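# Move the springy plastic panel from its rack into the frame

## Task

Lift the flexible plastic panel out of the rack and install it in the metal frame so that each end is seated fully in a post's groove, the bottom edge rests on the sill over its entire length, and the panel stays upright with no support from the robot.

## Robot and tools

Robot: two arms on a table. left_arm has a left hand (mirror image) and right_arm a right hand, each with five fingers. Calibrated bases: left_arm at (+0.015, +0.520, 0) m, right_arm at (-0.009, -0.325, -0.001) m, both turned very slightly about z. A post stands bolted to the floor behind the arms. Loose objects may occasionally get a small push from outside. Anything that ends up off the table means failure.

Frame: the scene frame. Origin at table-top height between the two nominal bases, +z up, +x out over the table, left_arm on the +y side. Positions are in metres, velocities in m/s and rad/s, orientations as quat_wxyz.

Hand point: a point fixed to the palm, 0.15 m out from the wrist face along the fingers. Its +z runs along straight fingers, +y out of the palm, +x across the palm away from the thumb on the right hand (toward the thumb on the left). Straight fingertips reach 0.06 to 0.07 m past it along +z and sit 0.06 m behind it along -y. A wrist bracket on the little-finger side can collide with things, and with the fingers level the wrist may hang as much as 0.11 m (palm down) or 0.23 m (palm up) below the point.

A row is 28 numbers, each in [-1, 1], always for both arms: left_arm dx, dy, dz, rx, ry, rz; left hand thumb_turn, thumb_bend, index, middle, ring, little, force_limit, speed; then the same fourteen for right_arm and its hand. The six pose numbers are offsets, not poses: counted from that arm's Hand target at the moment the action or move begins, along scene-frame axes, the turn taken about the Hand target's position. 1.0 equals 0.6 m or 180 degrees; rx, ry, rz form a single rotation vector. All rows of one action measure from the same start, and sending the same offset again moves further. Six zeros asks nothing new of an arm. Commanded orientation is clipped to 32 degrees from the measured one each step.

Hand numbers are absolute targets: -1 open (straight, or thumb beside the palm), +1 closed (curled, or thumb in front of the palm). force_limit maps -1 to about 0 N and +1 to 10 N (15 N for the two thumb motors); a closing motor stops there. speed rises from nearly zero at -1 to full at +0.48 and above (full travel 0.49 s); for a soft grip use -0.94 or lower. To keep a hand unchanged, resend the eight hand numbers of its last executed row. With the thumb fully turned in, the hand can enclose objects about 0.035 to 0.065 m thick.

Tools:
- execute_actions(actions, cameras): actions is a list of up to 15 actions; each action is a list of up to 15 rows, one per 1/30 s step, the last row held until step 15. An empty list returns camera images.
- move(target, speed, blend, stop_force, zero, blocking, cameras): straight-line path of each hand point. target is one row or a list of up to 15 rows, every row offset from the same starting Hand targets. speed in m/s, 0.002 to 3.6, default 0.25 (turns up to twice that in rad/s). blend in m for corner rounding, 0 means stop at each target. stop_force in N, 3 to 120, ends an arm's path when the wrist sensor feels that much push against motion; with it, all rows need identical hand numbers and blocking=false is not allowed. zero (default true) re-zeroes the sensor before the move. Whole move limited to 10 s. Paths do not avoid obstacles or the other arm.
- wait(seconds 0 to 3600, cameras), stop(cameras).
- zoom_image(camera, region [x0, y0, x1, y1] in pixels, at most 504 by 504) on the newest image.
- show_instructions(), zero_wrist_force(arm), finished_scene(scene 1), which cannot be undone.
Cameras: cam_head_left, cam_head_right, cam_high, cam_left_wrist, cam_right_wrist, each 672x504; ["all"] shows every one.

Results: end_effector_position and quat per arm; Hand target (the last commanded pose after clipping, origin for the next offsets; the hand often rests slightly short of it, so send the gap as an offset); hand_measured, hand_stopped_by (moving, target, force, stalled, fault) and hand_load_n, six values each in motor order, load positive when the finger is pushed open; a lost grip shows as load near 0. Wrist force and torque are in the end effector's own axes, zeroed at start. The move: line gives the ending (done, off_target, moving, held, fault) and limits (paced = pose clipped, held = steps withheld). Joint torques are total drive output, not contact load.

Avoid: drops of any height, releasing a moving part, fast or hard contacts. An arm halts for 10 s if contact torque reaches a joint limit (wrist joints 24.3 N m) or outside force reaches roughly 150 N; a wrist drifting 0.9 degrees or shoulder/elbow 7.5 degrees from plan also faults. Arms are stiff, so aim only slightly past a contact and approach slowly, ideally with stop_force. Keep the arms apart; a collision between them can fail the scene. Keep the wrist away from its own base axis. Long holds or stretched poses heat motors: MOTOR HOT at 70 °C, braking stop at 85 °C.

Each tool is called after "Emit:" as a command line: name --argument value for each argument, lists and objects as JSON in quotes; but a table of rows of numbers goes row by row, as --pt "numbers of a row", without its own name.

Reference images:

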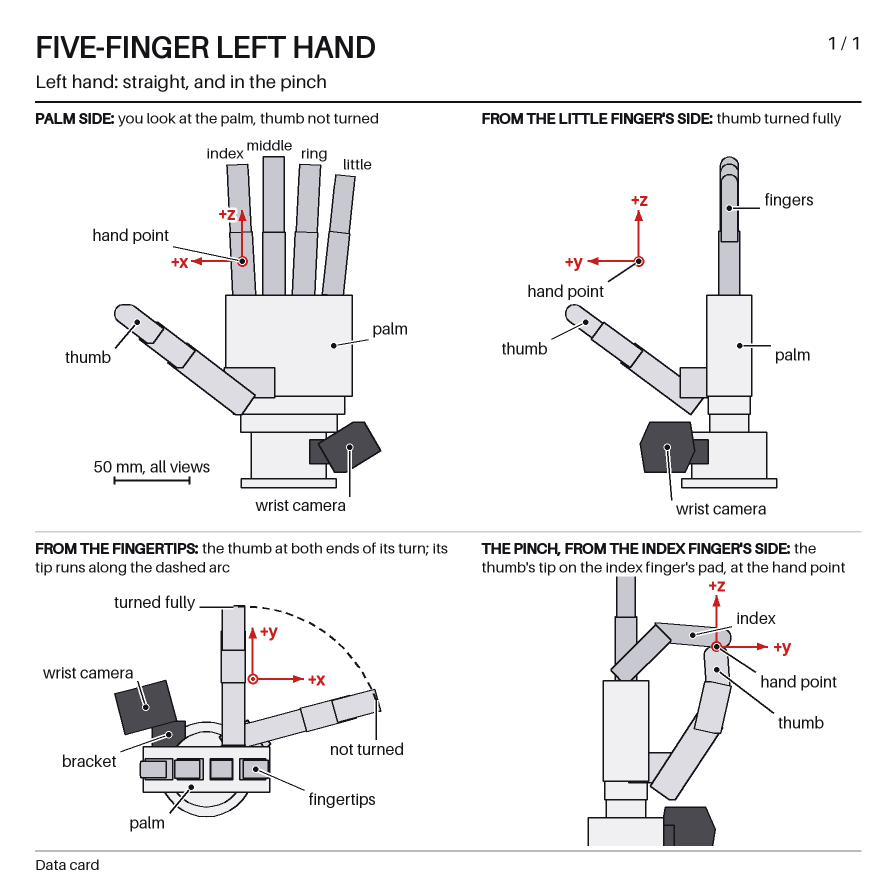

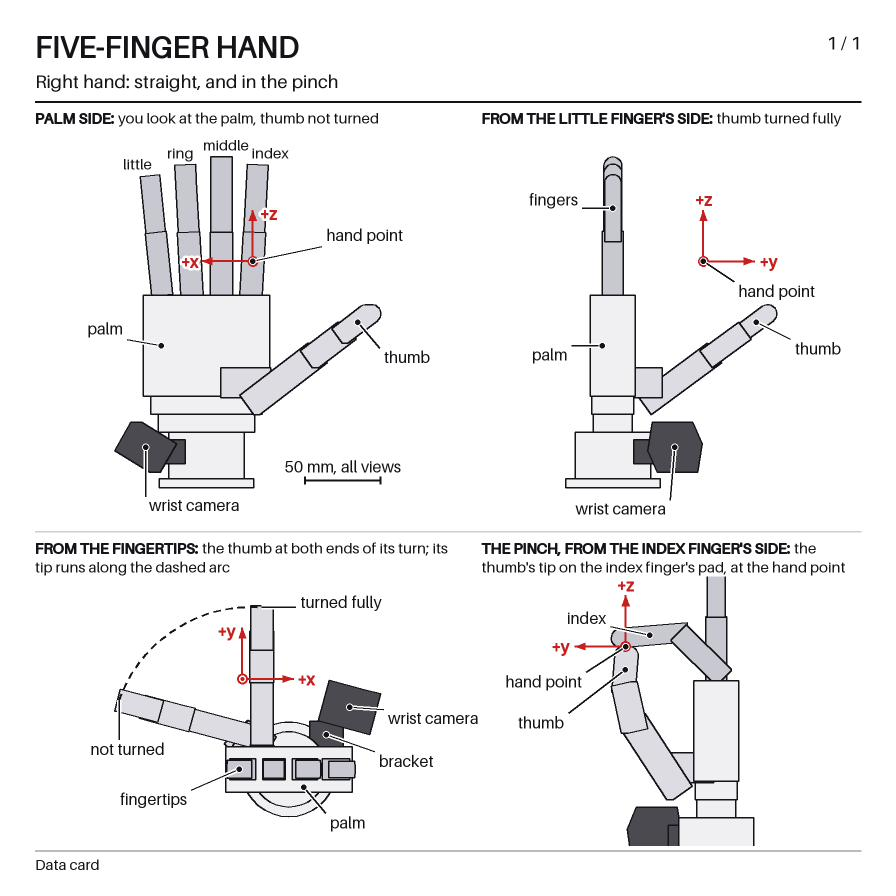

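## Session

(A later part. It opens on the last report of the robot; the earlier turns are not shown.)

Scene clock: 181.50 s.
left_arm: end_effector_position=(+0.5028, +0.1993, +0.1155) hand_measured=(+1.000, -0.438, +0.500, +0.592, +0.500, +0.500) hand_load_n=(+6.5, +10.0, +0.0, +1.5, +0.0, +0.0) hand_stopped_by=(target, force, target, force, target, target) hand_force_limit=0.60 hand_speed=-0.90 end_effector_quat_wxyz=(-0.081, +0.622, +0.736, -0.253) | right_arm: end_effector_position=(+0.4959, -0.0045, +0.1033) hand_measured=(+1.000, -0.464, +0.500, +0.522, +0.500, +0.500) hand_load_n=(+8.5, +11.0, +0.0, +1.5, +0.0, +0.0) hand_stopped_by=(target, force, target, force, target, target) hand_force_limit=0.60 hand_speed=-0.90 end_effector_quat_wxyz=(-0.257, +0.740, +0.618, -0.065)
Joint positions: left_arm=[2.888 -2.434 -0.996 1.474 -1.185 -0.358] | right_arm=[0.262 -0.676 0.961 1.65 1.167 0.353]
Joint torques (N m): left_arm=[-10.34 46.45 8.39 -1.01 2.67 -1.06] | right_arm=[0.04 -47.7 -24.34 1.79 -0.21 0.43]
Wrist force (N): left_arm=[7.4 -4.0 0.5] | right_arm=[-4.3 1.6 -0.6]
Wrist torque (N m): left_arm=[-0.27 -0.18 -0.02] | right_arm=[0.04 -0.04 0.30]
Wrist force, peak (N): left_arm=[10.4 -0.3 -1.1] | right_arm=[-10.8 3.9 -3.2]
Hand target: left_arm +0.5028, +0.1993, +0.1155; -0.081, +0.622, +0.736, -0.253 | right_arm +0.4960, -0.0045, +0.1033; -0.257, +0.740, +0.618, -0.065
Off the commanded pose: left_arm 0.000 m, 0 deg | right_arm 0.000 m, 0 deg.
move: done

Emit:
move --pt "0 0 0 0 0 0 1 0.25 0.5 0.85 0.5 0.5 0.6 -0.9 0 0.0033 0 0 0 0 1 0.25 0.5 0.85 0.5 0.5 0.6 -0.9" --pt "0 0 0 0 0 0 1 0.25 0.5 0.85 0.5 0.5 0.6 -0.9 -0.0017 0.0033 0 0 0 0 1 0.25 0.5 0.85 0.5 0.5 0.6 -0.9" --pt "0 0 0 0 0 0 1 0.25 0.5 0.85 0.5 0.5 0.6 -0.9 -0.0017 0 0 0 0 0 1 0.25 0.5 0.85 0.5 0.5 0.6 -0.9" --speed 0.02

Emit:
move --pt "0 0 0 0 0 0 1 0.25 0.5 0.85 0.5 0.5 0.6 -0.9 0 0.0033 0 0 0 0 1 0.25 0.5 0.85 0.5 0.5 0.6 -0.9" --pt "0 0 0 0 0 0 1 0.25 0.5 0.85 0.5 0.5 0.6 -0.9 -0.0017 0.0033 0 0 0 0 1 0.25 0.5 0.85 0.5 0.5 0.6 -0.9" --pt "0 0 0 0 0 0 1 0.25 0.5 0.85 0.5 0.5 0.6 -0.9 -0.0017 0 0 0 0 0 1 0.25 0.5 0.85 0.5 0.5 0.6 -0.9" --speed 0.02

Emit:
move --pt "0 0 0 0 0 0 1 0.25 0.5 0.85 0.5 0.5 0.6 -0.9 0 0.0033 0 0 0 0 1 0.25 0.5 0.85 0.5 0.5 0.6 -0.9" --pt "0 0 0 0 0 0 1 0.25 0.5 0.85 0.5 0.5 0.6 -0.9 -0.0017 0.0033 0 0 0 0 1 0.25 0.5 0.85 0.5 0.5 0.6 -0.9" --pt "0 0 0 0 0 0 1 0.25 0.5 0.85 0.5 0.5 0.6 -0.9 -0.0017 0 0 0 0 0 1 0.25 0.5 0.85 0.5 0.5 0.6 -0.9" --speed 0.02

Emit:
move --pt "0 0 0 0 0 0 1 0.25 0.5 0.85 0.5 0.5 0.6 -0.9 0 0.0033 0 0 0 0 1 0.25 0.5 0.85 0.5 0.5 0.6 -0.9" --pt "0 0 0 0 0 0 1 0.25 0.5 0.85 0.5 0.5 0.6 -0.9 -0.0017 0.0033 0 0 0 0 1 0.25 0.5 0.85 0.5 0.5 0.6 -0.9" --pt "0 0 0 0 0 0 1 0.25 0.5 0.85 0.5 0.5 0.6 -0.9 -0.0017 0 0 0 0 0 1 0.25 0.5 0.85 0.5 0.5 0.6 -0.9" --speed 0.02

Scene clock: 183.43 s.
left_arm: end_effector_position=(+0.5028, +0.1993, +0.1155) hand_measured=(+1.000, -0.438, +0.500, +0.592, +0.500, +0.500) hand_load_n=(+7.0, +10.5, +0.0, +1.5, +0.0, +0.0) hand_stopped_by=(target, force, target, force, target, target) hand_force_limit=0.60 hand_speed=-0.90 end_effector_quat_wxyz=(-0.081, +0.622, +0.736, -0.253) | right_arm: end_effector_position=(+0.4949, -0.0045, +0.1033) hand_measured=(+1.000, -0.464, +0.500, +0.522, +0.500, +0.500) hand_load_n=(+8.5, +11.0, +0.0, +2.0, +0.0, +0.0) hand_stopped_by=(target, force, target, force, target, target) hand_force_limit=0.60 hand_speed=-0.90 end_effector_quat_wxyz=(-0.257, +0.740, +0.618, -0.065)
Joint positions: left_arm=[2.888 -2.434 -0.996 1.474 -1.185 -0.358] | right_arm=[0.263 -0.678 0.966 1.648 1.167 0.353]
Joint torques (N m): left_arm=[-10.02 45.2 9.34 -1.01 2.64 -0.81] | right_arm=[0.09 -48.15 -24.35 1.94 -0.25 0.4]
Wrist force (N): left_arm=[7.4 -4.0 0.7] | right_arm=[-4.9 2.2 -0.4]
Wrist torque (N m): left_arm=[-0.26 -0.17 -0.03] | right_arm=[0.08 -0.03 0.31]
Wrist force, peak (N): left_arm=[10.4 -0.8 -0.7] | right_arm=[-11.3 3.5 -3.3]
Hand target: left_arm +0.5028, +0.1993, +0.1155; -0.081, +0.622, +0.736, -0.253 | right_arm +0.4950, -0.0045, +0.1033; -0.257, +0.740, +0.618, -0.065
Off the commanded pose: left_arm 0.000 m, 0 deg | right_arm 0.000 m, 0 deg.
move: done

Scene clock: 184.27 s.
left_arm: end_effector_position=(+0.5028, +0.1993, +0.1155) hand_measured=(+1.000, -0.438, +0.500, +0.592, +0.500, +0.500) hand_load_n=(+7.0, +10.5, +0.0, +1.5, +0.0, +0.0) hand_stopped_by=(target, force, target, force, target, target) hand_force_limit=0.60 hand_speed=-0.90 end_effector_quat_wxyz=(-0.081, +0.622, +0.736, -0.253) | right_arm: end_effector_position=(+0.4939, -0.0045, +0.1033) hand_measured=(+1.000, -0.464, +0.500, +0.522, +0.500, +0.500) hand_load_n=(+8.5, +11.0, +0.0, +1.5, +0.0, +0.0) hand_stopped_by=(target, force, target, force, target, target) hand_force_limit=0.60 hand_speed=-0.90 end_effector_quat_wxyz=(-0.257, +0.740, +0.618, -0.065)
Joint positions: left_arm=[2.888 -2.434 -0.996 1.474 -1.185 -0.358] | right_arm=[0.263 -0.681 0.971 1.645 1.167 0.354]
Joint torques (N m): left_arm=[-9.72 44.68 9.18 -1.14 2.6 -0.71] | right_arm=[0.62 -48.3 -23.56 1.95 -0.42 0.28]
Wrist force (N): left_arm=[7.7 -4.0 0.7] | right_arm=[-4.8 2.9 -0.8]
Wrist torque (N m): left_arm=[-0.24 -0.22 -0.01] | right_arm=[0.17 -0.06 0.33]
Wrist force, peak (N): left_arm=[10.5 -0.6 -0.6] | right_arm=[-11.0 3.7 -3.5]
Hand target: left_arm +0.5028, +0.1993, +0.1155; -0.081, +0.622, +0.736, -0.253 | right_arm +0.4939, -0.0045, +0.1033; -0.257, +0.740, +0.618, -0.065
Off the commanded pose: left_arm 0.000 m, 0 deg | right_arm 0.000 m, 0 deg.
move: done

Scene clock: 185.10 s.
left_arm: end_effector_position=(+0.5028, +0.1993, +0.1155) hand_measured=(+1.000, -0.438, +0.500, +0.592, +0.500, +0.500) hand_load_n=(+7.0, +10.0, +0.0, +1.5, +0.0, +0.5) hand_stopped_by=(target, force, target, force, target, target) hand_force_limit=0.60 hand_speed=-0.90 end_effector_quat_wxyz=(-0.081, +0.622, +0.736, -0.253) | right_arm: end_effector_position=(+0.4928, -0.0045, +0.1033) hand_measured=(+1.000, -0.464, +0.500, +0.522, +0.500, +0.500) hand_load_n=(+8.5, +11.5, +0.0, +1.5, +0.0, +0.0) hand_stopped_by=(target, force, target, force, target, target) hand_force_limit=0.60 hand_speed=-0.90 end_effector_quat_wxyz=(-0.257, +0.740, +0.618, -0.065)
Joint positions: left_arm=[2.888 -2.434 -0.996 1.474 -1.185 -0.358] | right_arm=[0.264 -0.683 0.975 1.643 1.167 0.354]
Joint torques (N m): left_arm=[-9.6 44.4 9.16 -1 2.57 -0.94] | right_arm=[0.81 -48.32 -23.88 2.05 -0.53 0.32]
Wrist force (N): left_arm=[7.8 -4.5 1.2] | right_arm=[-5.4 3.3 -0.8]
Wrist torque (N m): left_arm=[-0.32 -0.20 0.02] | right_arm=[0.19 0.02 0.29]
Wrist force, peak (N): left_arm=[10.5 -1.3 -0.4] | right_arm=[-11.1 4.0 -3.3]
Hand target: left_arm +0.5028, +0.1993, +0.1155; -0.081, +0.622, +0.736, -0.253 | right_arm +0.4929, -0.0045, +0.1033; -0.257, +0.740, +0.618, -0.065
Off the commanded pose: left_arm 0.000 m, 0 deg | right_arm 0.000 m, 0 deg.
move: done

Scene clock: 185.93 s.
left_arm: end_effector_position=(+0.5028, +0.1993, +0.1155) hand_measured=(+1.000, -0.438, +0.500, +0.592, +0.500, +0.500) hand_load_n=(+7.0, +10.5, +0.0, +1.5, +0.0, +0.0) hand_stopped_by=(target, force, target, force, target, target) hand_force_limit=0.60 hand_speed=-0.90 end_effector_quat_wxyz=(-0.081, +0.622, +0.736, -0.253) | right_arm: end_effector_position=(+0.4918, -0.0045, +0.1033) hand_measured=(+1.000, -0.464, +0.500, +0.522, +0.500, +0.500) hand_load_n=(+8.5, +11.5, +0.0, +1.5, +0.0, +0.0) hand_stopped_by=(target, force, target, force, target, target) hand_force_limit=0.60 hand_speed=-0.90 end_effector_quat_wxyz=(-0.257, +0.740, +0.618, -0.065)
Joint positions: left_arm=[2.888 -2.434 -0.996 1.474 -1.185 -0.358] | right_arm=[0.264 -0.686 0.98 1.64 1.167 0.354]
Joint torques (N m): left_arm=[-9.81 44.43 9.83 -1.06 2.75 -0.85] | right_arm=[0.35 -48.21 -23.85 2.15 -0.53 0.42]
Wrist force (N): left_arm=[8.0 -4.7 0.9] | right_arm=[-5.1 3.4 -0.7]
Wrist torque (N m): left_arm=[-0.32 -0.24 0.02] | right_arm=[0.17 -0.01 0.31]
Wrist force, peak (N): left_arm=[10.5 -1.2 -0.2] | right_arm=[-11.4 4.1 -3.4]
Hand target: left_arm +0.5028, +0.1993, +0.1155; -0.081, +0.622, +0.736, -0.253 | right_arm +0.4919, -0.0045, +0.1033; -0.257, +0.740, +0.618, -0.065
Off the commanded pose: left_arm 0.000 m, 0 deg | right_arm 0.000 m, 0 deg.
move: done

Emit:
move --pt "0 0 0 0 0 0 1 0.25 0.5 0.85 0.5 0.5 0.6 -0.9 0 0.0042 0 0 0 0 1 0.25 0.5 0.85 0.5 0.5 0.6 -0.9" --pt "0 0 0 0 0 0 1 0.25 0.5 0.85 0.5 0.5 0.6 -0.9 -0.0232 0.0042 0 0 0 0 1 0.25 0.5 0.85 0.5 0.5 0.6 -0.9" --pt "0 0 0 0 0 0 1 0.25 0.5 0.85 0.5 0.5 0.6 -0.9 -0.0232 -0.0033 0 0 0 0 1 0.25 0.5 0.85 0.5 0.5 0.6 -0.9" --speed 0.02

Emit:
move --target '[0,0,0,0,0,0,1,0.25,0.5,0.85,0.5,0.5,0.6,-0.9,0.02,0,0,0,0,0,1,0.25,0.5,0.85,0.5,0.5,0.6,-0.9]' --speed 0.005 --stop_force 3 --cameras '["cam_right_wrist","cam_high"]'

Scene clock: 189.53 s.
left_arm: end_effector_position=(+0.5028, +0.1993, +0.1155) hand_measured=(+1.000, -0.438, +0.500, +0.592, +0.500, +0.500) hand_load_n=(+7.0, +10.5, +0.0, +1.0, +0.0, +0.0) hand_stopped_by=(target, force, target, force, target, target) hand_force_limit=0.60 hand_speed=-0.90 end_effector_quat_wxyz=(-0.081, +0.622, +0.736, -0.253) | right_arm: end_effector_position=(+0.4779, -0.0065, +0.1033) hand_measured=(+1.000, -0.466, +0.500, +0.522, +0.500, +0.500) hand_load_n=(-6.0, +14.5, +0.0, +3.0, -0.5, +0.0) hand_stopped_by=(target, force, target, force, target, target) hand_force_limit=0.60 hand_speed=-0.90 end_effector_quat_wxyz=(-0.257, +0.740, +0.618, -0.065)
Joint positions: left_arm=[2.888 -2.434 -0.996 1.474 -1.185 -0.358] | right_arm=[0.267 -0.722 1.047 1.608 1.166 0.357]
Joint torques (N m): left_arm=[-10.05 42.78 9.33 -1.12 2.72 -0.71] | right_arm=[-0.06 -40.91 -24.32 5.04 3.74 2.82]
Wrist force (N): left_arm=[12.2 -6.5 -2.5] | right_arm=[13.8 7.5 3.9]
Wrist torque (N m): left_arm=[-0.39 -0.64 0.11] | right_arm=[0.30 -0.62 0.05]
Wrist force, peak (N): left_arm=[12.3 -6.6 -2.6] | right_arm=[14.0 7.6 3.8]
Hand target: left_arm +0.5028, +0.1993, +0.1155; -0.081, +0.622, +0.736, -0.253 | right_arm +0.4780, -0.0064, +0.1033; -0.257, +0.740, +0.618, -0.065
Off the commanded pose: left_arm 0.000 m, 0 deg | right_arm 0.000 m, 0 deg.
move: done

Scene clock: 192.30 s.
left_arm: end_effector_position=(+0.5028, +0.1993, +0.1155) hand_measured=(+1.000, -0.438, +0.500, +0.592, +0.500, +0.500) hand_load_n=(+7.0, +10.5, +0.0, +1.5, +0.0, +0.0) hand_stopped_by=(target, force, target, force, target, target) hand_force_limit=0.60 hand_speed=-0.90 end_effector_quat_wxyz=(-0.081, +0.622, +0.736, -0.253) | right_arm: end_effector_position=(+0.4872, -0.0065, +0.1033) hand_measured=(+1.000, -0.466, +0.500, +0.522, +0.500, +0.500) hand_load_n=(-2.5, +13.5, +0.0, +3.0, +0.0, +0.0) hand_stopped_by=(target, force, target, force, target, target) hand_force_limit=0.60 hand_speed=-0.90 end_effector_quat_wxyz=(-0.257, +0.740, +0.618, -0.065)
Joint positions: left_arm=[2.888 -2.434 -0.996 1.474 -1.185 -0.358] | right_arm=[0.263 -0.7 1.006 1.629 1.167 0.353]
Joint torques (N m): left_arm=[-9.99 40.42 10.3 -1.15 2.57 -0.78] | right_arm=[7.33 -58.77 -2.2 2.47 0.07 2.22]
Wrist force (N): left_arm=[10.3 -4.9 -1.9] | right_arm=[4.6 5.0 1.0]
Wrist torque (N m): left_arm=[-0.23 -0.46 0.03] | right_arm=[0.12 -0.12 0.13]
Wrist force, peak (N): left_arm=[12.4 -6.5 -2.5] | right_arm=[14.1 7.8 3.8]
Hand target: left_arm +0.5028, +0.1993, +0.1155; -0.081, +0.622, +0.736, -0.253 | right_arm +0.4872, -0.0065, +0.1033; -0.257, +0.740, +0.618, -0.065 (not the last commanded pose)
Off the commanded pose: left_arm 0.000 m, 0 deg | right_arm 0.003 m, 0 deg.
move: contact (right_arm)
cam_right_wrist: T_world_to_cam=[[0.92485, 0.0663, -0.3745, -0.41575], [0.10547, -0.99078, 0.08506, -0.04866], [-0.3654, -0.11817, -0.92332, 0.3877]] pos_world=[0.53131, 0.02517, 0.20641]
Images, in order (width x height): cam_high 672x504, cam_right_wrist 672x504.

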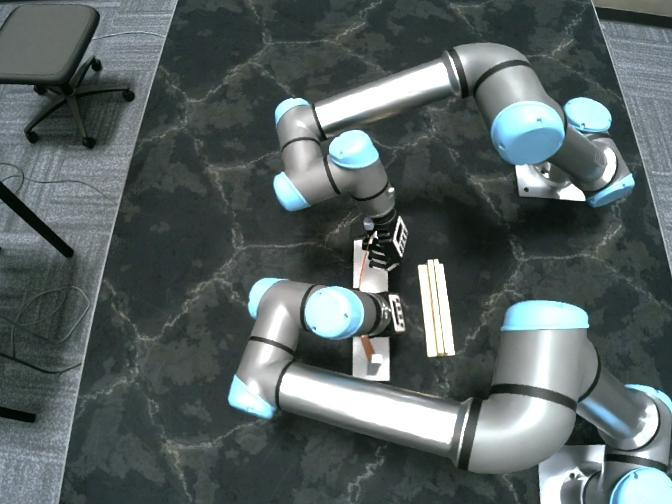

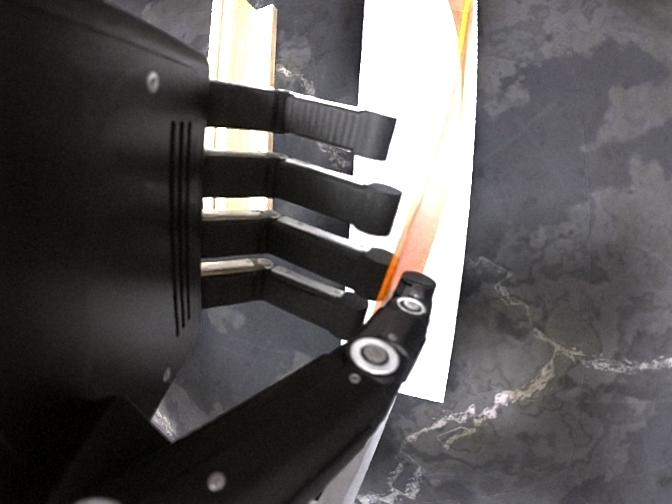

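Emit:
move --target '[0,0,0,0,0,0,1,0.25,0.5,0.85,0.5,0.5,0.6,-0.9,0.0150,0.0042,0,0,0,0,1,0.25,0.5,0.85,0.5,0.5,0.6,-0.9]' --speed 0.015

Emit:
move --target '[-0.0035,0.0030,0,0,0,-0.0167,1,0.25,0.5,0.85,0.5,0.5,0.6,-0.9,-0.0035,-0.0035,0,0,0,0.0167,1,0.25,0.5,0.85,0.5,0.5,0.6,-0.9]' --speed 0.01 --cameras '["cam_high","cam_left_wrist","cam_right_wrist","cam_head_left","cam_head_right"]'

Emit:
zoom_image --camera "cam_high" --region '[355, 330, 405, 380]'

Emit:
zoom_image --camera "cam_right_wrist" --region '[300, 250, 500, 504]'

Scene clock: 197.60 s.
left_arm: end_effector_position=(+0.5028, +0.1993, +0.1155) hand_measured=(+1.000, -0.438, +0.500, +0.592, +0.500, +0.500) hand_load_n=(+7.0, +11.0, +0.0, +1.5, +0.0, +0.0) hand_stopped_by=(target, force, target, force, target, target) hand_force_limit=0.60 hand_speed=-0.90 end_effector_quat_wxyz=(-0.081, +0.622, +0.736, -0.253) | right_arm: end_effector_position=(+0.4962, -0.0039, +0.1033) hand_measured=(+1.000, -0.466, +0.500, +0.522, +0.500, +0.500) hand_load_n=(+5.0, +11.0, +0.0, +3.0, +0.0, +0.0) hand_stopped_by=(target, force, target, force, target, target) hand_force_limit=0.60 hand_speed=-0.90 end_effector_quat_wxyz=(-0.257, +0.740, +0.618, -0.066) end_effector_velocity=(-0.001, +0.000, +0.000) end_effector_angular_velocity=(+0.000, +0.001, +0.000)
Joint positions: left_arm=[2.888 -2.434 -0.996 1.474 -1.185 -0.358] | right_arm=[0.263 -0.674 0.958 1.651 1.167 0.354]
Joint velocities: left_arm=[within noise] | right_arm=[0 -0.002 0.005 -0.002 0 0.001]
Joint torques (N m): left_arm=[-9.29 40.27 10.73 -1.07 2.57 -1] | right_arm=[19.05 -59.3 -1.87 0.68 -4.79 1.26]
Wrist force (N): left_arm=[9.0 -1.1 -0.1] | right_arm=[-8.5 1.8 -2.2]
Wrist torque (N m): left_arm=[0.07 -0.34 -0.06] | right_arm=[-0.01 0.29 0.19]
Wrist force, peak (N): left_arm=[10.9 -4.8 -2.0] | right_arm=[-8.9 1.7 -2.3]
Hand target: left_arm +0.5028, +0.1993, +0.1155; -0.081, +0.622, +0.736, -0.253 | right_arm +0.4962, -0.0039, +0.1033; -0.257, +0.740, +0.618, -0.065
Off the commanded pose: left_arm 0.000 m, 0 deg | right_arm 0.000 m, 0 deg.
move: done

Scene clock: 200.43 s.
left_arm: end_effector_position=(+0.5007, +0.2011, +0.1155) hand_measured=(+1.000, -0.438, +0.500, +0.592, +0.500, +0.500) hand_load_n=(+5.5, +11.0, +0.0, +1.5, +0.0, +0.0) hand_stopped_by=(target, force, target, force, target, target) hand_force_limit=0.60 hand_speed=-0.90 end_effector_quat_wxyz=(-0.088, +0.641, +0.720, -0.251) | right_arm: end_effector_position=(+0.4941, -0.0060, +0.1033) hand_measured=(+1.000, -0.466, +0.500, +0.522, +0.500, +0.500) hand_load_n=(+4.5, +11.0, +0.0, +2.5, +0.0, +0.5) hand_stopped_by=(target, force, target, force, target, target) hand_force_limit=0.60 hand_speed=-0.90 end_effector_quat_wxyz=(-0.255, +0.723, +0.637, -0.072)
Joint positions: left_arm=[2.885 -2.434 -1 1.46 -1.204 -0.308] | right_arm=[0.265 -0.674 0.962 1.666 1.186 0.302]
Joint torques (N m): left_arm=[-9.96 38.38 5.57 -4.18 -0.79 0.09] | right_arm=[18.39 -38.34 -5.86 3.06 -1.3 -0.84]
Wrist force (N): left_arm=[-1.6 0.3 0.2] | right_arm=[-7.4 0.2 -2.5]
Wrist torque (N m): left_arm=[0.13 0.28 -0.10] | right_arm=[-0.09 0.24 0.30]
Wrist force, peak (N): left_arm=[9.4 -1.1 0.1] | right_arm=[-9.3 1.8 -2.3]
Hand target: left_arm +0.5007, +0.2011, +0.1155; -0.088, +0.641, +0.720, -0.251 | right_arm +0.4941, -0.0060, +0.1033; -0.255, +0.724, +0.637, -0.072
Off the commanded pose: left_arm 0.000 m, 0 deg | right_arm 0.000 m, 0 deg.
move: done
cam_left_wrist: T_world_to_cam=[[-0.87483, 0.23045, 0.42611, 0.34015], [0.29873, 0.94908, 0.10004, -0.3441], [-0.38135, 0.21481, -0.89912, 0.36578]] pos_world=[0.53986, 0.16962, 0.21836]
cam_right_wrist: T_world_to_cam=[[0.92005, 0.11492, -0.37456, -0.41949], [0.15751, -0.98385, 0.08505, -0.07454], [-0.35874, -0.13724, -0.92329, 0.38688]] pos_world=[0.53648, 0.02797, 0.20641]

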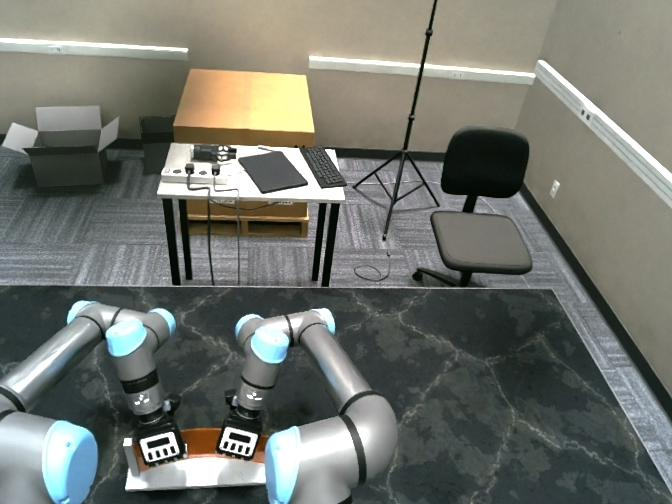

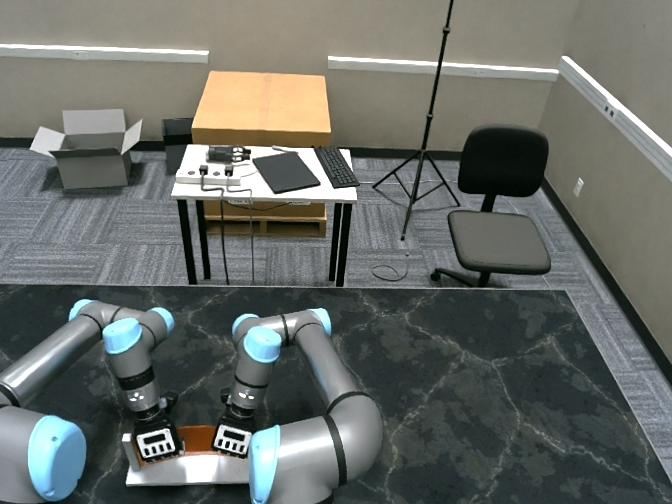

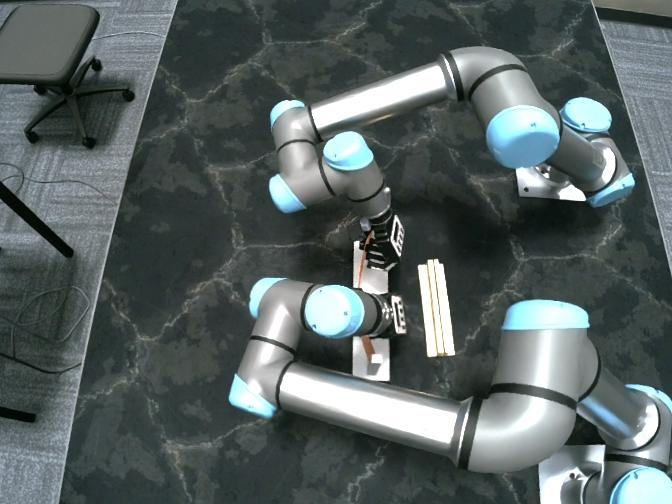

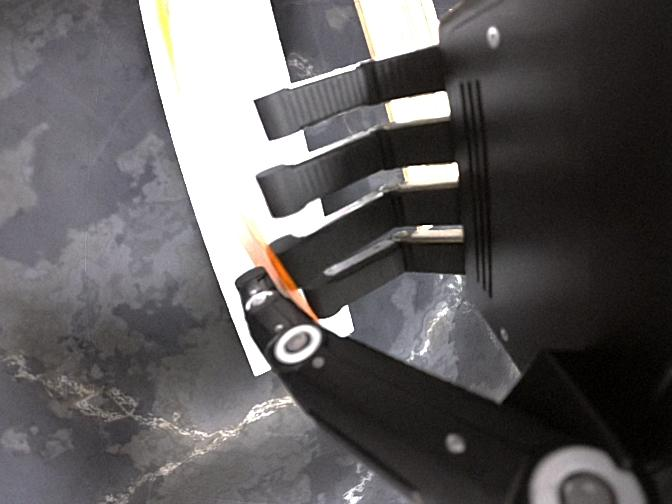

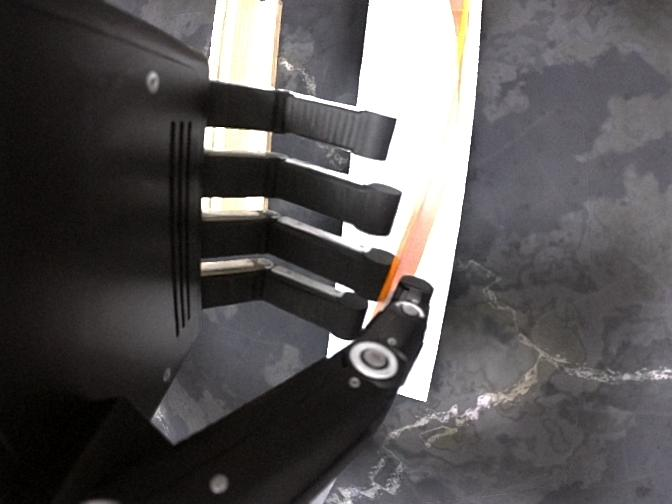

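Scaled by 10.080 from the camera's image (finer frame: 960x720).

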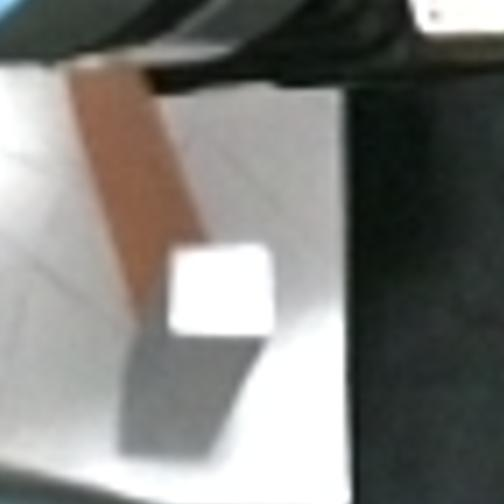

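Scaled by 1.984 from the camera's image (finer frame: 960x720).

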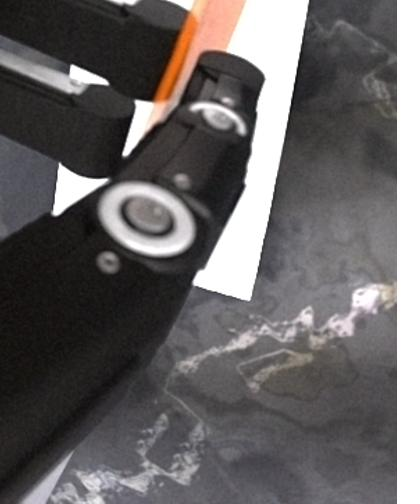

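Emit:
zoom_image --camera "cam_head_left" --region '[240, 420, 290, 470]'

Emit:
zoom_image --camera "cam_head_right" --region '[220, 420, 270, 470]'

Scaled by 10.080 from the camera's image (finer frame: 960x720).

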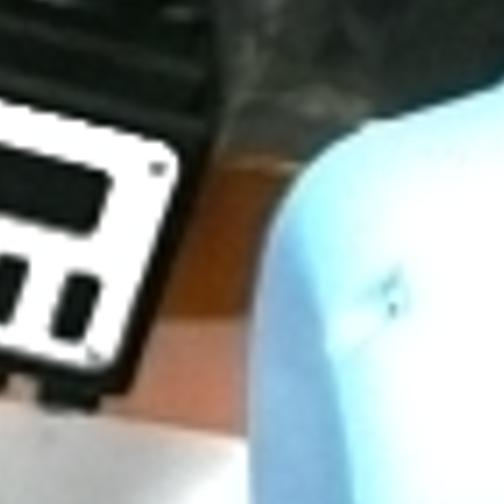

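Scaled by 10.080 from the camera's image (finer frame: 960x720).

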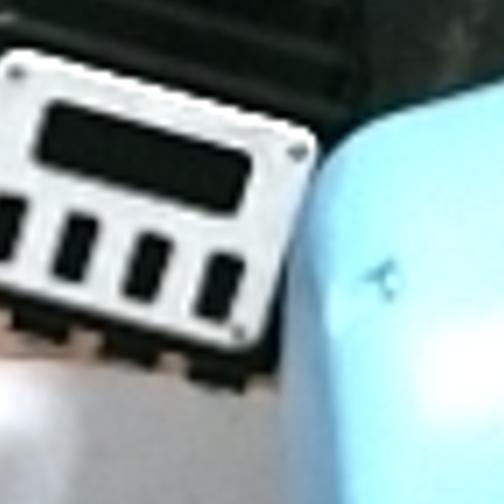

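Emit:
move --target '[0,-0.0020,0,0,0,0,1,0.25,0.5,0.85,0.5,0.5,0.6,-0.9,0,0.0033,0,0,0,0,1,0.25,0.5,0.85,0.5,0.5,0.6,-0.9]' --speed 0.01

Emit:
move --target '[0,0,0,0,0,0,1,0.25,0.5,0.85,0.5,0.5,0.6,-0.9,-0.0067,0,0,0,-0.0067,0,1,0.25,0.5,0.85,0.5,0.5,0.6,-0.9]' --speed 0.01 --cameras '["cam_head_left","cam_high"]'

Emit:
zoom_image --camera "cam_head_left" --region '[240, 420, 290, 470]'

Scene clock: 206.23 s.
left_arm: end_effector_position=(+0.5008, +0.2000, +0.1155) hand_measured=(+1.000, -0.438, +0.500, +0.592, +0.500, +0.500) hand_load_n=(+7.0, +11.0, +0.0, +1.0, +0.0, +0.0) hand_stopped_by=(target, force, target, force, target, target) hand_force_limit=0.60 hand_speed=-0.90 end_effector_quat_wxyz=(-0.088, +0.641, +0.720, -0.251) | right_arm: end_effector_position=(+0.4941, -0.0040, +0.1033) hand_measured=(+1.000, -0.466, +0.500, +0.522, +0.500, +0.500) hand_load_n=(+10.5, +10.5, +0.0, +2.0, +0.0, -0.5) hand_stopped_by=(target, force, target, force, target, target) hand_force_limit=0.60 hand_speed=-0.90 end_effector_quat_wxyz=(-0.255, +0.724, +0.637, -0.072)
Joint positions: left_arm=[2.883 -2.436 -0.997 1.459 -1.204 -0.31] | right_arm=[0.268 -0.671 0.957 1.668 1.185 0.306]
Joint torques (N m): left_arm=[-12.9 44.5 26.76 -3.09 3.65 0] | right_arm=[11.43 -47.31 -14.12 2.81 -4.93 -0.96]
Wrist force (N): left_arm=[9.0 0.4 -1.0] | right_arm=[-11.8 1.9 -3.2]
Wrist torque (N m): left_arm=[0.17 -0.50 0.03] | right_arm=[0.08 0.42 0.25]
Wrist force, peak (N): left_arm=[9.4 0.0 -1.0] | right_arm=[-12.0 2.0 -3.1]
Hand target: left_arm +0.5007, +0.1999, +0.1155; -0.088, +0.641, +0.720, -0.251 | right_arm +0.4941, -0.0041, +0.1033; -0.255, +0.724, +0.637, -0.072
Off the commanded pose: left_arm 0.000 m, 0 deg | right_arm 0.000 m, 0 deg.
move: done

Scene clock: 207.53 s.
left_arm: end_effector_position=(+0.5007, +0.1999, +0.1155) hand_measured=(+1.000, -0.438, +0.500, +0.592, +0.500, +0.500) hand_load_n=(+6.5, +11.0, +0.0, +1.0, +0.0, +0.0) hand_stopped_by=(target, force, target, force, target, target) hand_force_limit=0.60 hand_speed=-0.90 end_effector_quat_wxyz=(-0.088, +0.641, +0.720, -0.251) | right_arm: end_effector_position=(+0.4900, -0.0041, +0.1033) hand_measured=(+1.000, -0.466, +0.500, +0.522, +0.500, +0.500) hand_load_n=(+10.5, +11.0, +0.0, +2.0, +0.0, +0.0) hand_stopped_by=(target, force, target, force, target, target) hand_force_limit=0.60 hand_speed=-0.90 end_effector_quat_wxyz=(-0.248, +0.724, +0.640, -0.065)
Joint positions: left_arm=[2.883 -2.436 -0.997 1.459 -1.204 -0.31] | right_arm=[0.272 -0.695 0.993 1.633 1.188 0.312]
Joint torques (N m): left_arm=[-14.76 53.67 5.66 -1.37 3.45 1.99] | right_arm=[18.55 -43.54 -22.11 3.28 -2.32 0.61]
Wrist force (N): left_arm=[9.8 -1.3 -1.1] | right_arm=[-12.1 3.0 -3.0]
Wrist torque (N m): left_arm=[0.01 -0.57 0.09] | right_arm=[0.16 0.43 0.23]
Wrist force, peak (N): left_arm=[10.1 -1.1 -1.3] | right_arm=[-12.4 2.8 -3.2]
Hand target: left_arm +0.5007, +0.1999, +0.1155; -0.088, +0.641, +0.720, -0.251 | right_arm +0.4901, -0.0041, +0.1033; -0.248, +0.724, +0.640, -0.065
Off the commanded pose: left_arm 0.000 m, 0 deg | right_arm 0.000 m, 0 deg.
move: done

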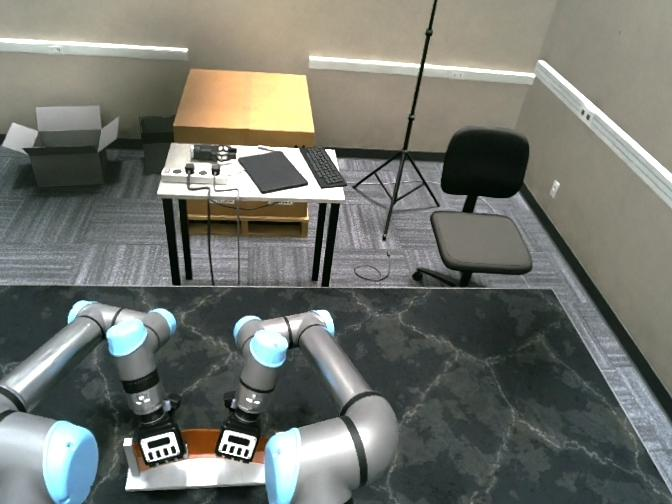

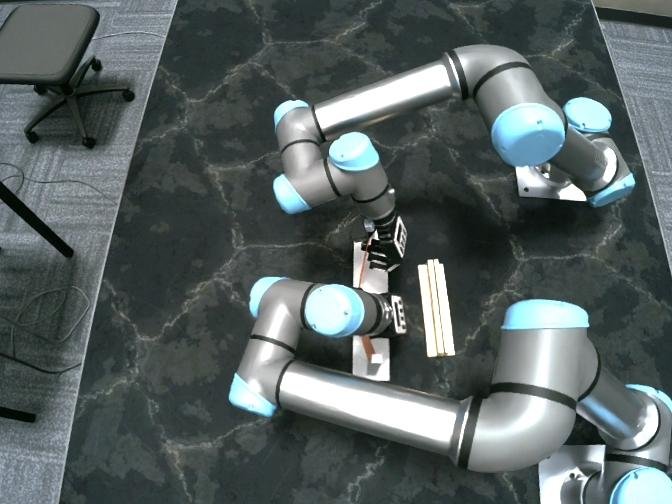

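Scaled by 10.080 from the camera's image (finer frame: 960x720).

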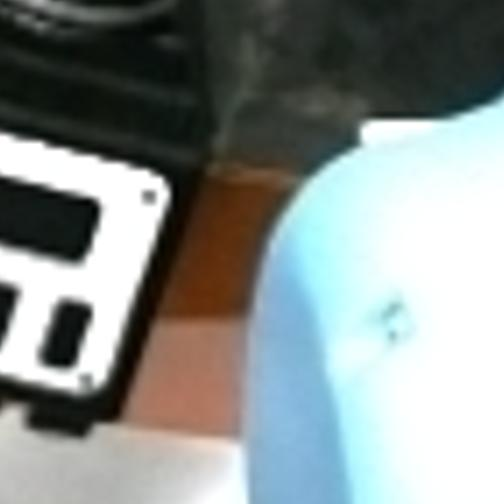

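Emit:
move --target '[0,0,0,0,0,0,1,0.25,0.5,0.85,0.5,0.5,0.6,-0.9,-0.0267,0.0025,0,0,0.0033,0,1,0.25,0.5,0.85,0.5,0.5,0.6,-0.9]' --speed 0.02 --cameras '["cam_head_left","cam_head_right"]'

Emit:
zoom_image --camera "cam_head_left" --region '[240, 420, 290, 470]'

Scene clock: 210.33 s.
left_arm: end_effector_position=(+0.5007, +0.1999, +0.1155) hand_measured=(+1.000, -0.438, +0.500, +0.592, +0.500, +0.500) hand_load_n=(+7.0, +11.0, +0.0, +1.5, +0.0, +0.0) hand_stopped_by=(target, force, target, force, target, target) hand_force_limit=0.60 hand_speed=-0.90 end_effector_quat_wxyz=(-0.088, +0.641, +0.720, -0.251) | right_arm: end_effector_position=(+0.4740, -0.0025, +0.1034) hand_measured=(+1.000, -0.466, +0.500, +0.522, +0.500, +0.500) hand_load_n=(+10.5, +14.5, +0.0, +2.0, +0.0, +0.0) hand_stopped_by=(target, force, target, force, target, target) hand_force_limit=0.60 hand_speed=-0.90 end_effector_quat_wxyz=(-0.252, +0.724, +0.639, -0.068)
Joint positions: left_arm=[2.883 -2.436 -0.997 1.459 -1.204 -0.31] | right_arm=[0.28 -0.725 1.052 1.611 1.183 0.319]
Joint torques (N m): left_arm=[-14.54 53.28 6.35 -1.49 3.58 1.99] | right_arm=[15.86 -36.04 -25.94 4.26 -5.81 -0.06]
Wrist force (N): left_arm=[11.0 -2.9 -0.7] | right_arm=[-13.9 10.8 -5.2]
Wrist torque (N m): left_arm=[-0.12 -0.59 0.12] | right_arm=[0.75 0.48 0.24]
Wrist force, peak (N): left_arm=[11.3 -3.0 -0.6] | right_arm=[-13.9 10.8 -5.2]
Hand target: left_arm +0.5007, +0.1999, +0.1155; -0.088, +0.641, +0.720, -0.251 | right_arm +0.4740, -0.0026, +0.1033; -0.252, +0.724, +0.639, -0.068
Off the commanded pose: left_arm 0.000 m, 0 deg | right_arm 0.000 m, 0 deg.
move: done

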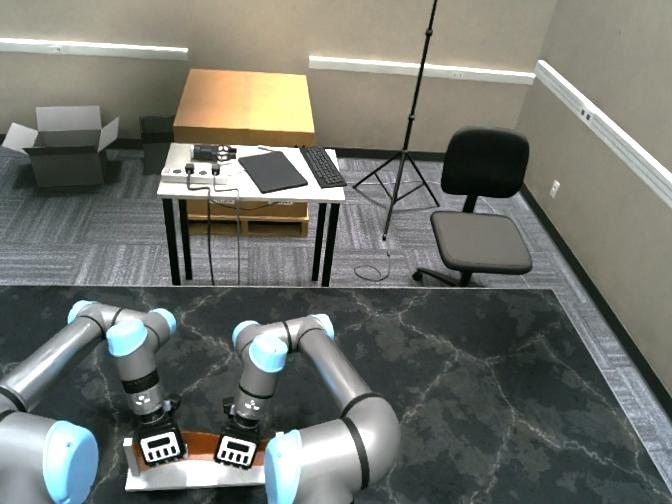

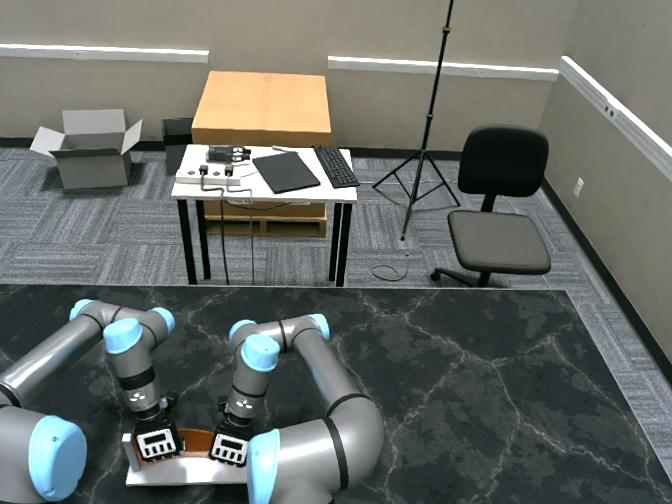

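Scaled by 10.080 from the camera's image (finer frame: 960x720).

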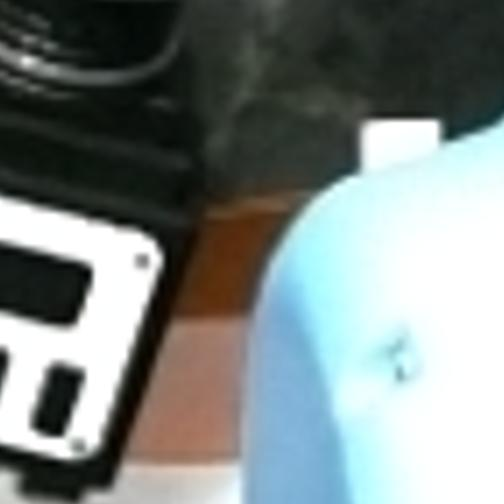

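Emit:
wait --seconds 0.1 --cameras '["cam_high","cam_right_wrist","cam_left_wrist"]'

Emit:
zoom_image --camera "cam_high" --region '[345, 185, 405, 285]'

Emit:
zoom_image --camera "cam_right_wrist" --region '[300, 200, 504, 504]'

Scene clock: 212.63 s.
left_arm: end_effector_position=(+0.5007, +0.1999, +0.1155) hand_measured=(+1.000, -0.438, +0.500, +0.592, +0.500, +0.500) hand_load_n=(+7.0, +10.5, +0.0, +1.5, +0.0, +0.0) hand_stopped_by=(target, force, target, force, target, target) hand_force_limit=0.60 hand_speed=-0.90 end_effector_quat_wxyz=(-0.088, +0.641, +0.720, -0.251) | right_arm: end_effector_position=(+0.4740, -0.0026, +0.1033) hand_measured=(+1.000, -0.466, +0.500, +0.522, +0.500, +0.500) hand_load_n=(+10.0, +15.0, +0.0, +1.5, +0.5, +0.0) hand_stopped_by=(target, force, target, force, target, target) hand_force_limit=0.60 hand_speed=-0.90 end_effector_quat_wxyz=(-0.252, +0.724, +0.639, -0.068)
Joint positions: left_arm=[2.883 -2.436 -0.997 1.459 -1.204 -0.31] | right_arm=[0.28 -0.725 1.052 1.611 1.183 0.319]
Joint torques (N m): left_arm=[-14.76 53 8.97 -1.31 3.58 1.94] | right_arm=[-2.32 -37.55 -25.41 4.36 -2.84 -2.3]
Wrist force (N): left_arm=[11.0 -3.0 -0.7] | right_arm=[-13.7 10.6 -4.6]
Wrist torque (N m): left_arm=[-0.14 -0.59 0.13] | right_arm=[0.71 0.42 0.25]
Wrist force, peak (N): left_arm=[11.5 -3.2 -0.6] | right_arm=[-14.1 10.5 -5.2]
Hand target: left_arm +0.5007, +0.1999, +0.1155; -0.088, +0.641, +0.720, -0.251 | right_arm +0.4740, -0.0026, +0.1033; -0.252, +0.724, +0.639, -0.068
Off the commanded pose: left_arm 0.000 m, 0 deg | right_arm 0.000 m, 0 deg.
wait: 0.10 s; at rest from the start
cam_left_wrist: T_world_to_cam=[[-0.87487, 0.23025, 0.42614, 0.34047], [0.29851, 0.94915, 0.10001, -0.34285], [-0.38145, 0.21471, -0.89911, 0.3661]] pos_world=[0.53986, 0.16842, 0.21836]
cam_right_wrist: T_world_to_cam=[[0.92404, 0.11474, -0.36468, -0.40433], [0.15643, -0.98387, 0.08679, -0.0676], [-0.34884, -0.13725, -0.92708, 0.37584]] pos_world=[0.51529, 0.03147, 0.20685]
Images, in order (width x height): cam_high 672x504, cam_left_wrist 672x504, cam_right_wrist 672x504.

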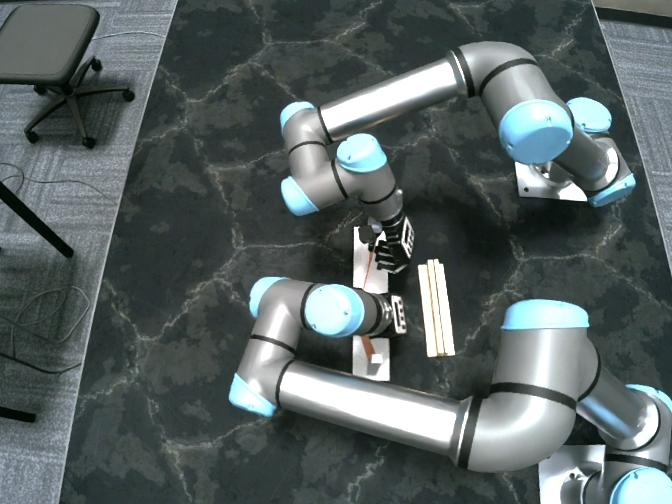

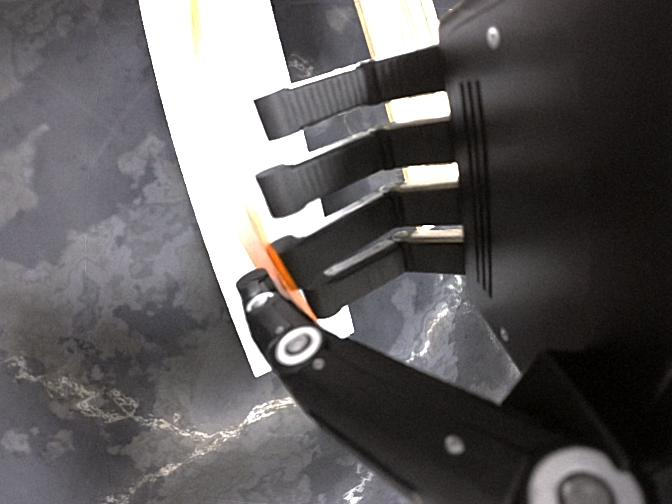

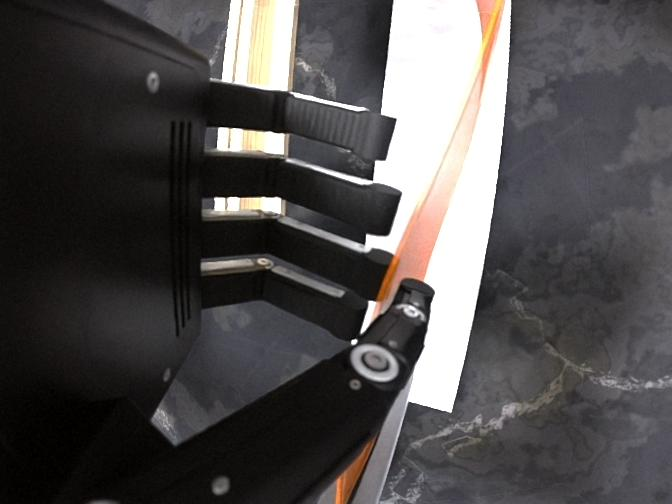

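Scaled by 5.040 from the camera's image (finer frame: 960x720).

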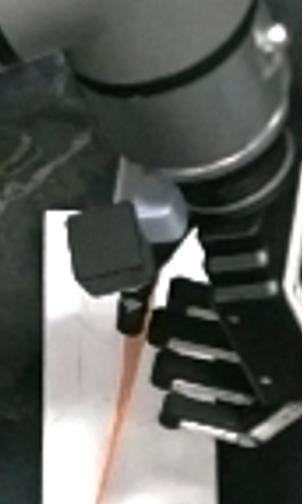

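Scaled by 1.658 from the camera's image (finer frame: 960x720).

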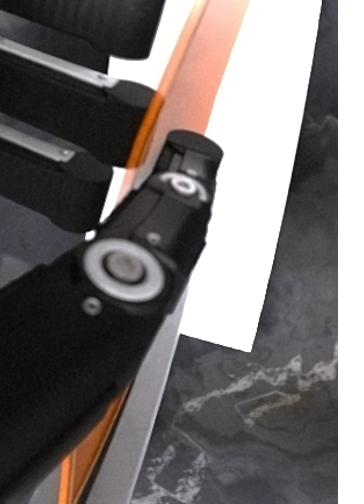

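Emit:
zoom_image --camera "cam_right_wrist" --region '[310, 380, 430, 504]'

Scaled by 4.065 from the camera's image (finer frame: 960x720).

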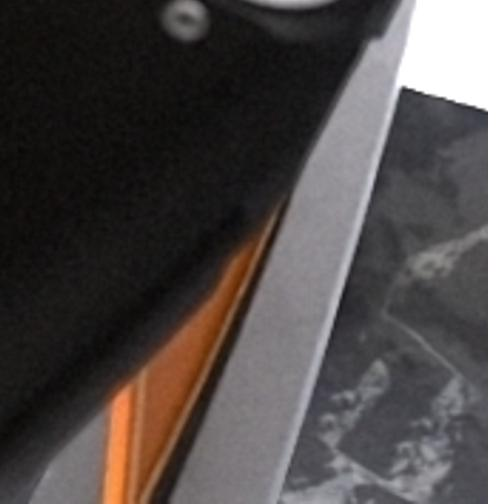

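Emit:
move --target '[0,0,0,0,0,0,1,0.25,0.5,0.85,0.5,0.5,0.6,-0.9,0.0183,-0.0033,0,0,0,0,1,0.25,0.5,0.85,0.5,0.5,0.6,-0.9]' --speed 0.015

Emit:
move --target '[-0.005,0.0018,0,0,0,-0.0167,1,0.25,0.5,0.85,0.5,0.5,0.6,-0.9,0,-0.0020,0,0,0,0.0167,1,0.25,0.5,0.85,0.5,0.5,0.6,-0.9]' --speed 0.01 --cameras '["cam_right_wrist"]'

Emit:
zoom_image --camera "cam_right_wrist" --region '[310, 250, 450, 504]'

Scene clock: 215.50 s.
left_arm: end_effector_position=(+0.5007, +0.1999, +0.1155) hand_measured=(+1.000, -0.438, +0.500, +0.592, +0.500, +0.500) hand_load_n=(+7.0, +10.5, +0.0, +1.5, +0.0, +0.0) hand_stopped_by=(target, force, target, force, target, target) hand_force_limit=0.60 hand_speed=-0.90 end_effector_quat_wxyz=(-0.088, +0.641, +0.720, -0.251) | right_arm: end_effector_position=(+0.4851, -0.0046, +0.1033) hand_measured=(+1.000, -0.466, +0.500, +0.522, +0.500, +0.500) hand_load_n=(+9.5, +11.5, +0.0, +1.5, +0.0, +0.0) hand_stopped_by=(target, force, target, force, target, target) hand_force_limit=0.60 hand_speed=-0.90 end_effector_quat_wxyz=(-0.252, +0.724, +0.639, -0.068)
Joint positions: left_arm=[2.883 -2.436 -0.997 1.459 -1.204 -0.31] | right_arm=[0.272 -0.701 1.008 1.634 1.186 0.311]
Joint torques (N m): left_arm=[-14.91 52.48 12.97 -1.37 3.25 1.93] | right_arm=[2.69 -57.2 -2.4 1.28 -1.68 -0.89]
Wrist force (N): left_arm=[8.2 -3.7 0.5] | right_arm=[-8.1 3.5 -4.4]
Wrist torque (N m): left_arm=[-0.25 -0.32 0.10] | right_arm=[0.11 0.08 0.35]
Wrist force, peak (N): left_arm=[11.5 -3.3 -0.3] | right_arm=[-14.1 10.4 -5.3]
Hand target: left_arm +0.5007, +0.1999, +0.1155; -0.088, +0.641, +0.720, -0.251 | right_arm +0.4850, -0.0045, +0.1033; -0.252, +0.724, +0.639, -0.068
Off the commanded pose: left_arm 0.000 m, 0 deg | right_arm 0.000 m, 0 deg.
move: done

Scene clock: 218.33 s.
left_arm: end_effector_position=(+0.4977, +0.2010, +0.1155) hand_measured=(+1.000, -0.438, +0.500, +0.592, +0.500, +0.500) hand_load_n=(+6.5, +11.0, +0.0, +1.5, +0.0, +0.0) hand_stopped_by=(target, force, target, force, target, target) hand_force_limit=0.60 hand_speed=-0.90 end_effector_quat_wxyz=(-0.095, +0.660, +0.703, -0.248) | right_arm: end_effector_position=(+0.4850, -0.0057, +0.1033) hand_measured=(+1.000, -0.466, +0.500, +0.522, +0.500, +0.500) hand_load_n=(+10.5, +11.0, +0.0, +1.5, +0.0, +0.0) hand_stopped_by=(target, force, target, force, target, target) hand_force_limit=0.60 hand_speed=-0.90 end_effector_quat_wxyz=(-0.250, +0.707, +0.658, -0.075)
Joint positions: left_arm=[2.879 -2.434 -1.003 1.448 -1.223 -0.263] | right_arm=[0.274 -0.695 1.001 1.653 1.204 0.26]
Joint torques (N m): left_arm=[-13.45 53.07 6.13 -3.81 0.4 0.63] | right_arm=[20.42 -39.3 -25.57 3.09 -2.31 -1.08]
Wrist force (N): left_arm=[6.2 -0.4 0.7] | right_arm=[-11.5 2.3 -3.8]
Wrist torque (N m): left_arm=[0.08 -0.19 -0.07] | right_arm=[0.05 0.36 0.37]
Wrist force, peak (N): left_arm=[9.3 -3.3 0.2] | right_arm=[-11.6 2.4 -4.0]
Hand target: left_arm +0.4977, +0.2010, +0.1155; -0.095, +0.660, +0.703, -0.248 | right_arm +0.4850, -0.0057, +0.1033; -0.250, +0.707, +0.657, -0.075
Off the commanded pose: left_arm 0.000 m, 0 deg | right_arm 0.000 m, 0 deg.
move: done
cam_right_wrist: T_world_to_cam=[[0.9167, 0.16322, -0.36473, -0.41028], [0.208, -0.97427, 0.08678, -0.09746], [-0.34118, -0.15541, -0.92706, 0.37542]] pos_world=[0.52446, 0.03036, 0.20685]

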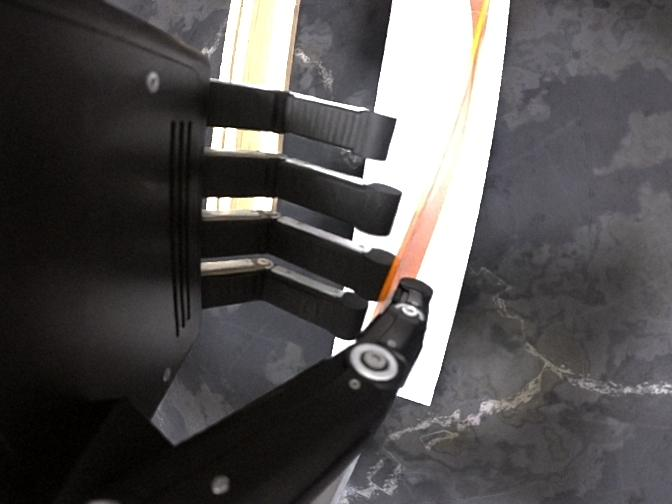

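Scaled by 1.984 from the camera's image (finer frame: 960x720).

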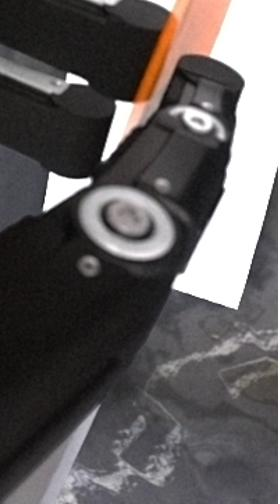

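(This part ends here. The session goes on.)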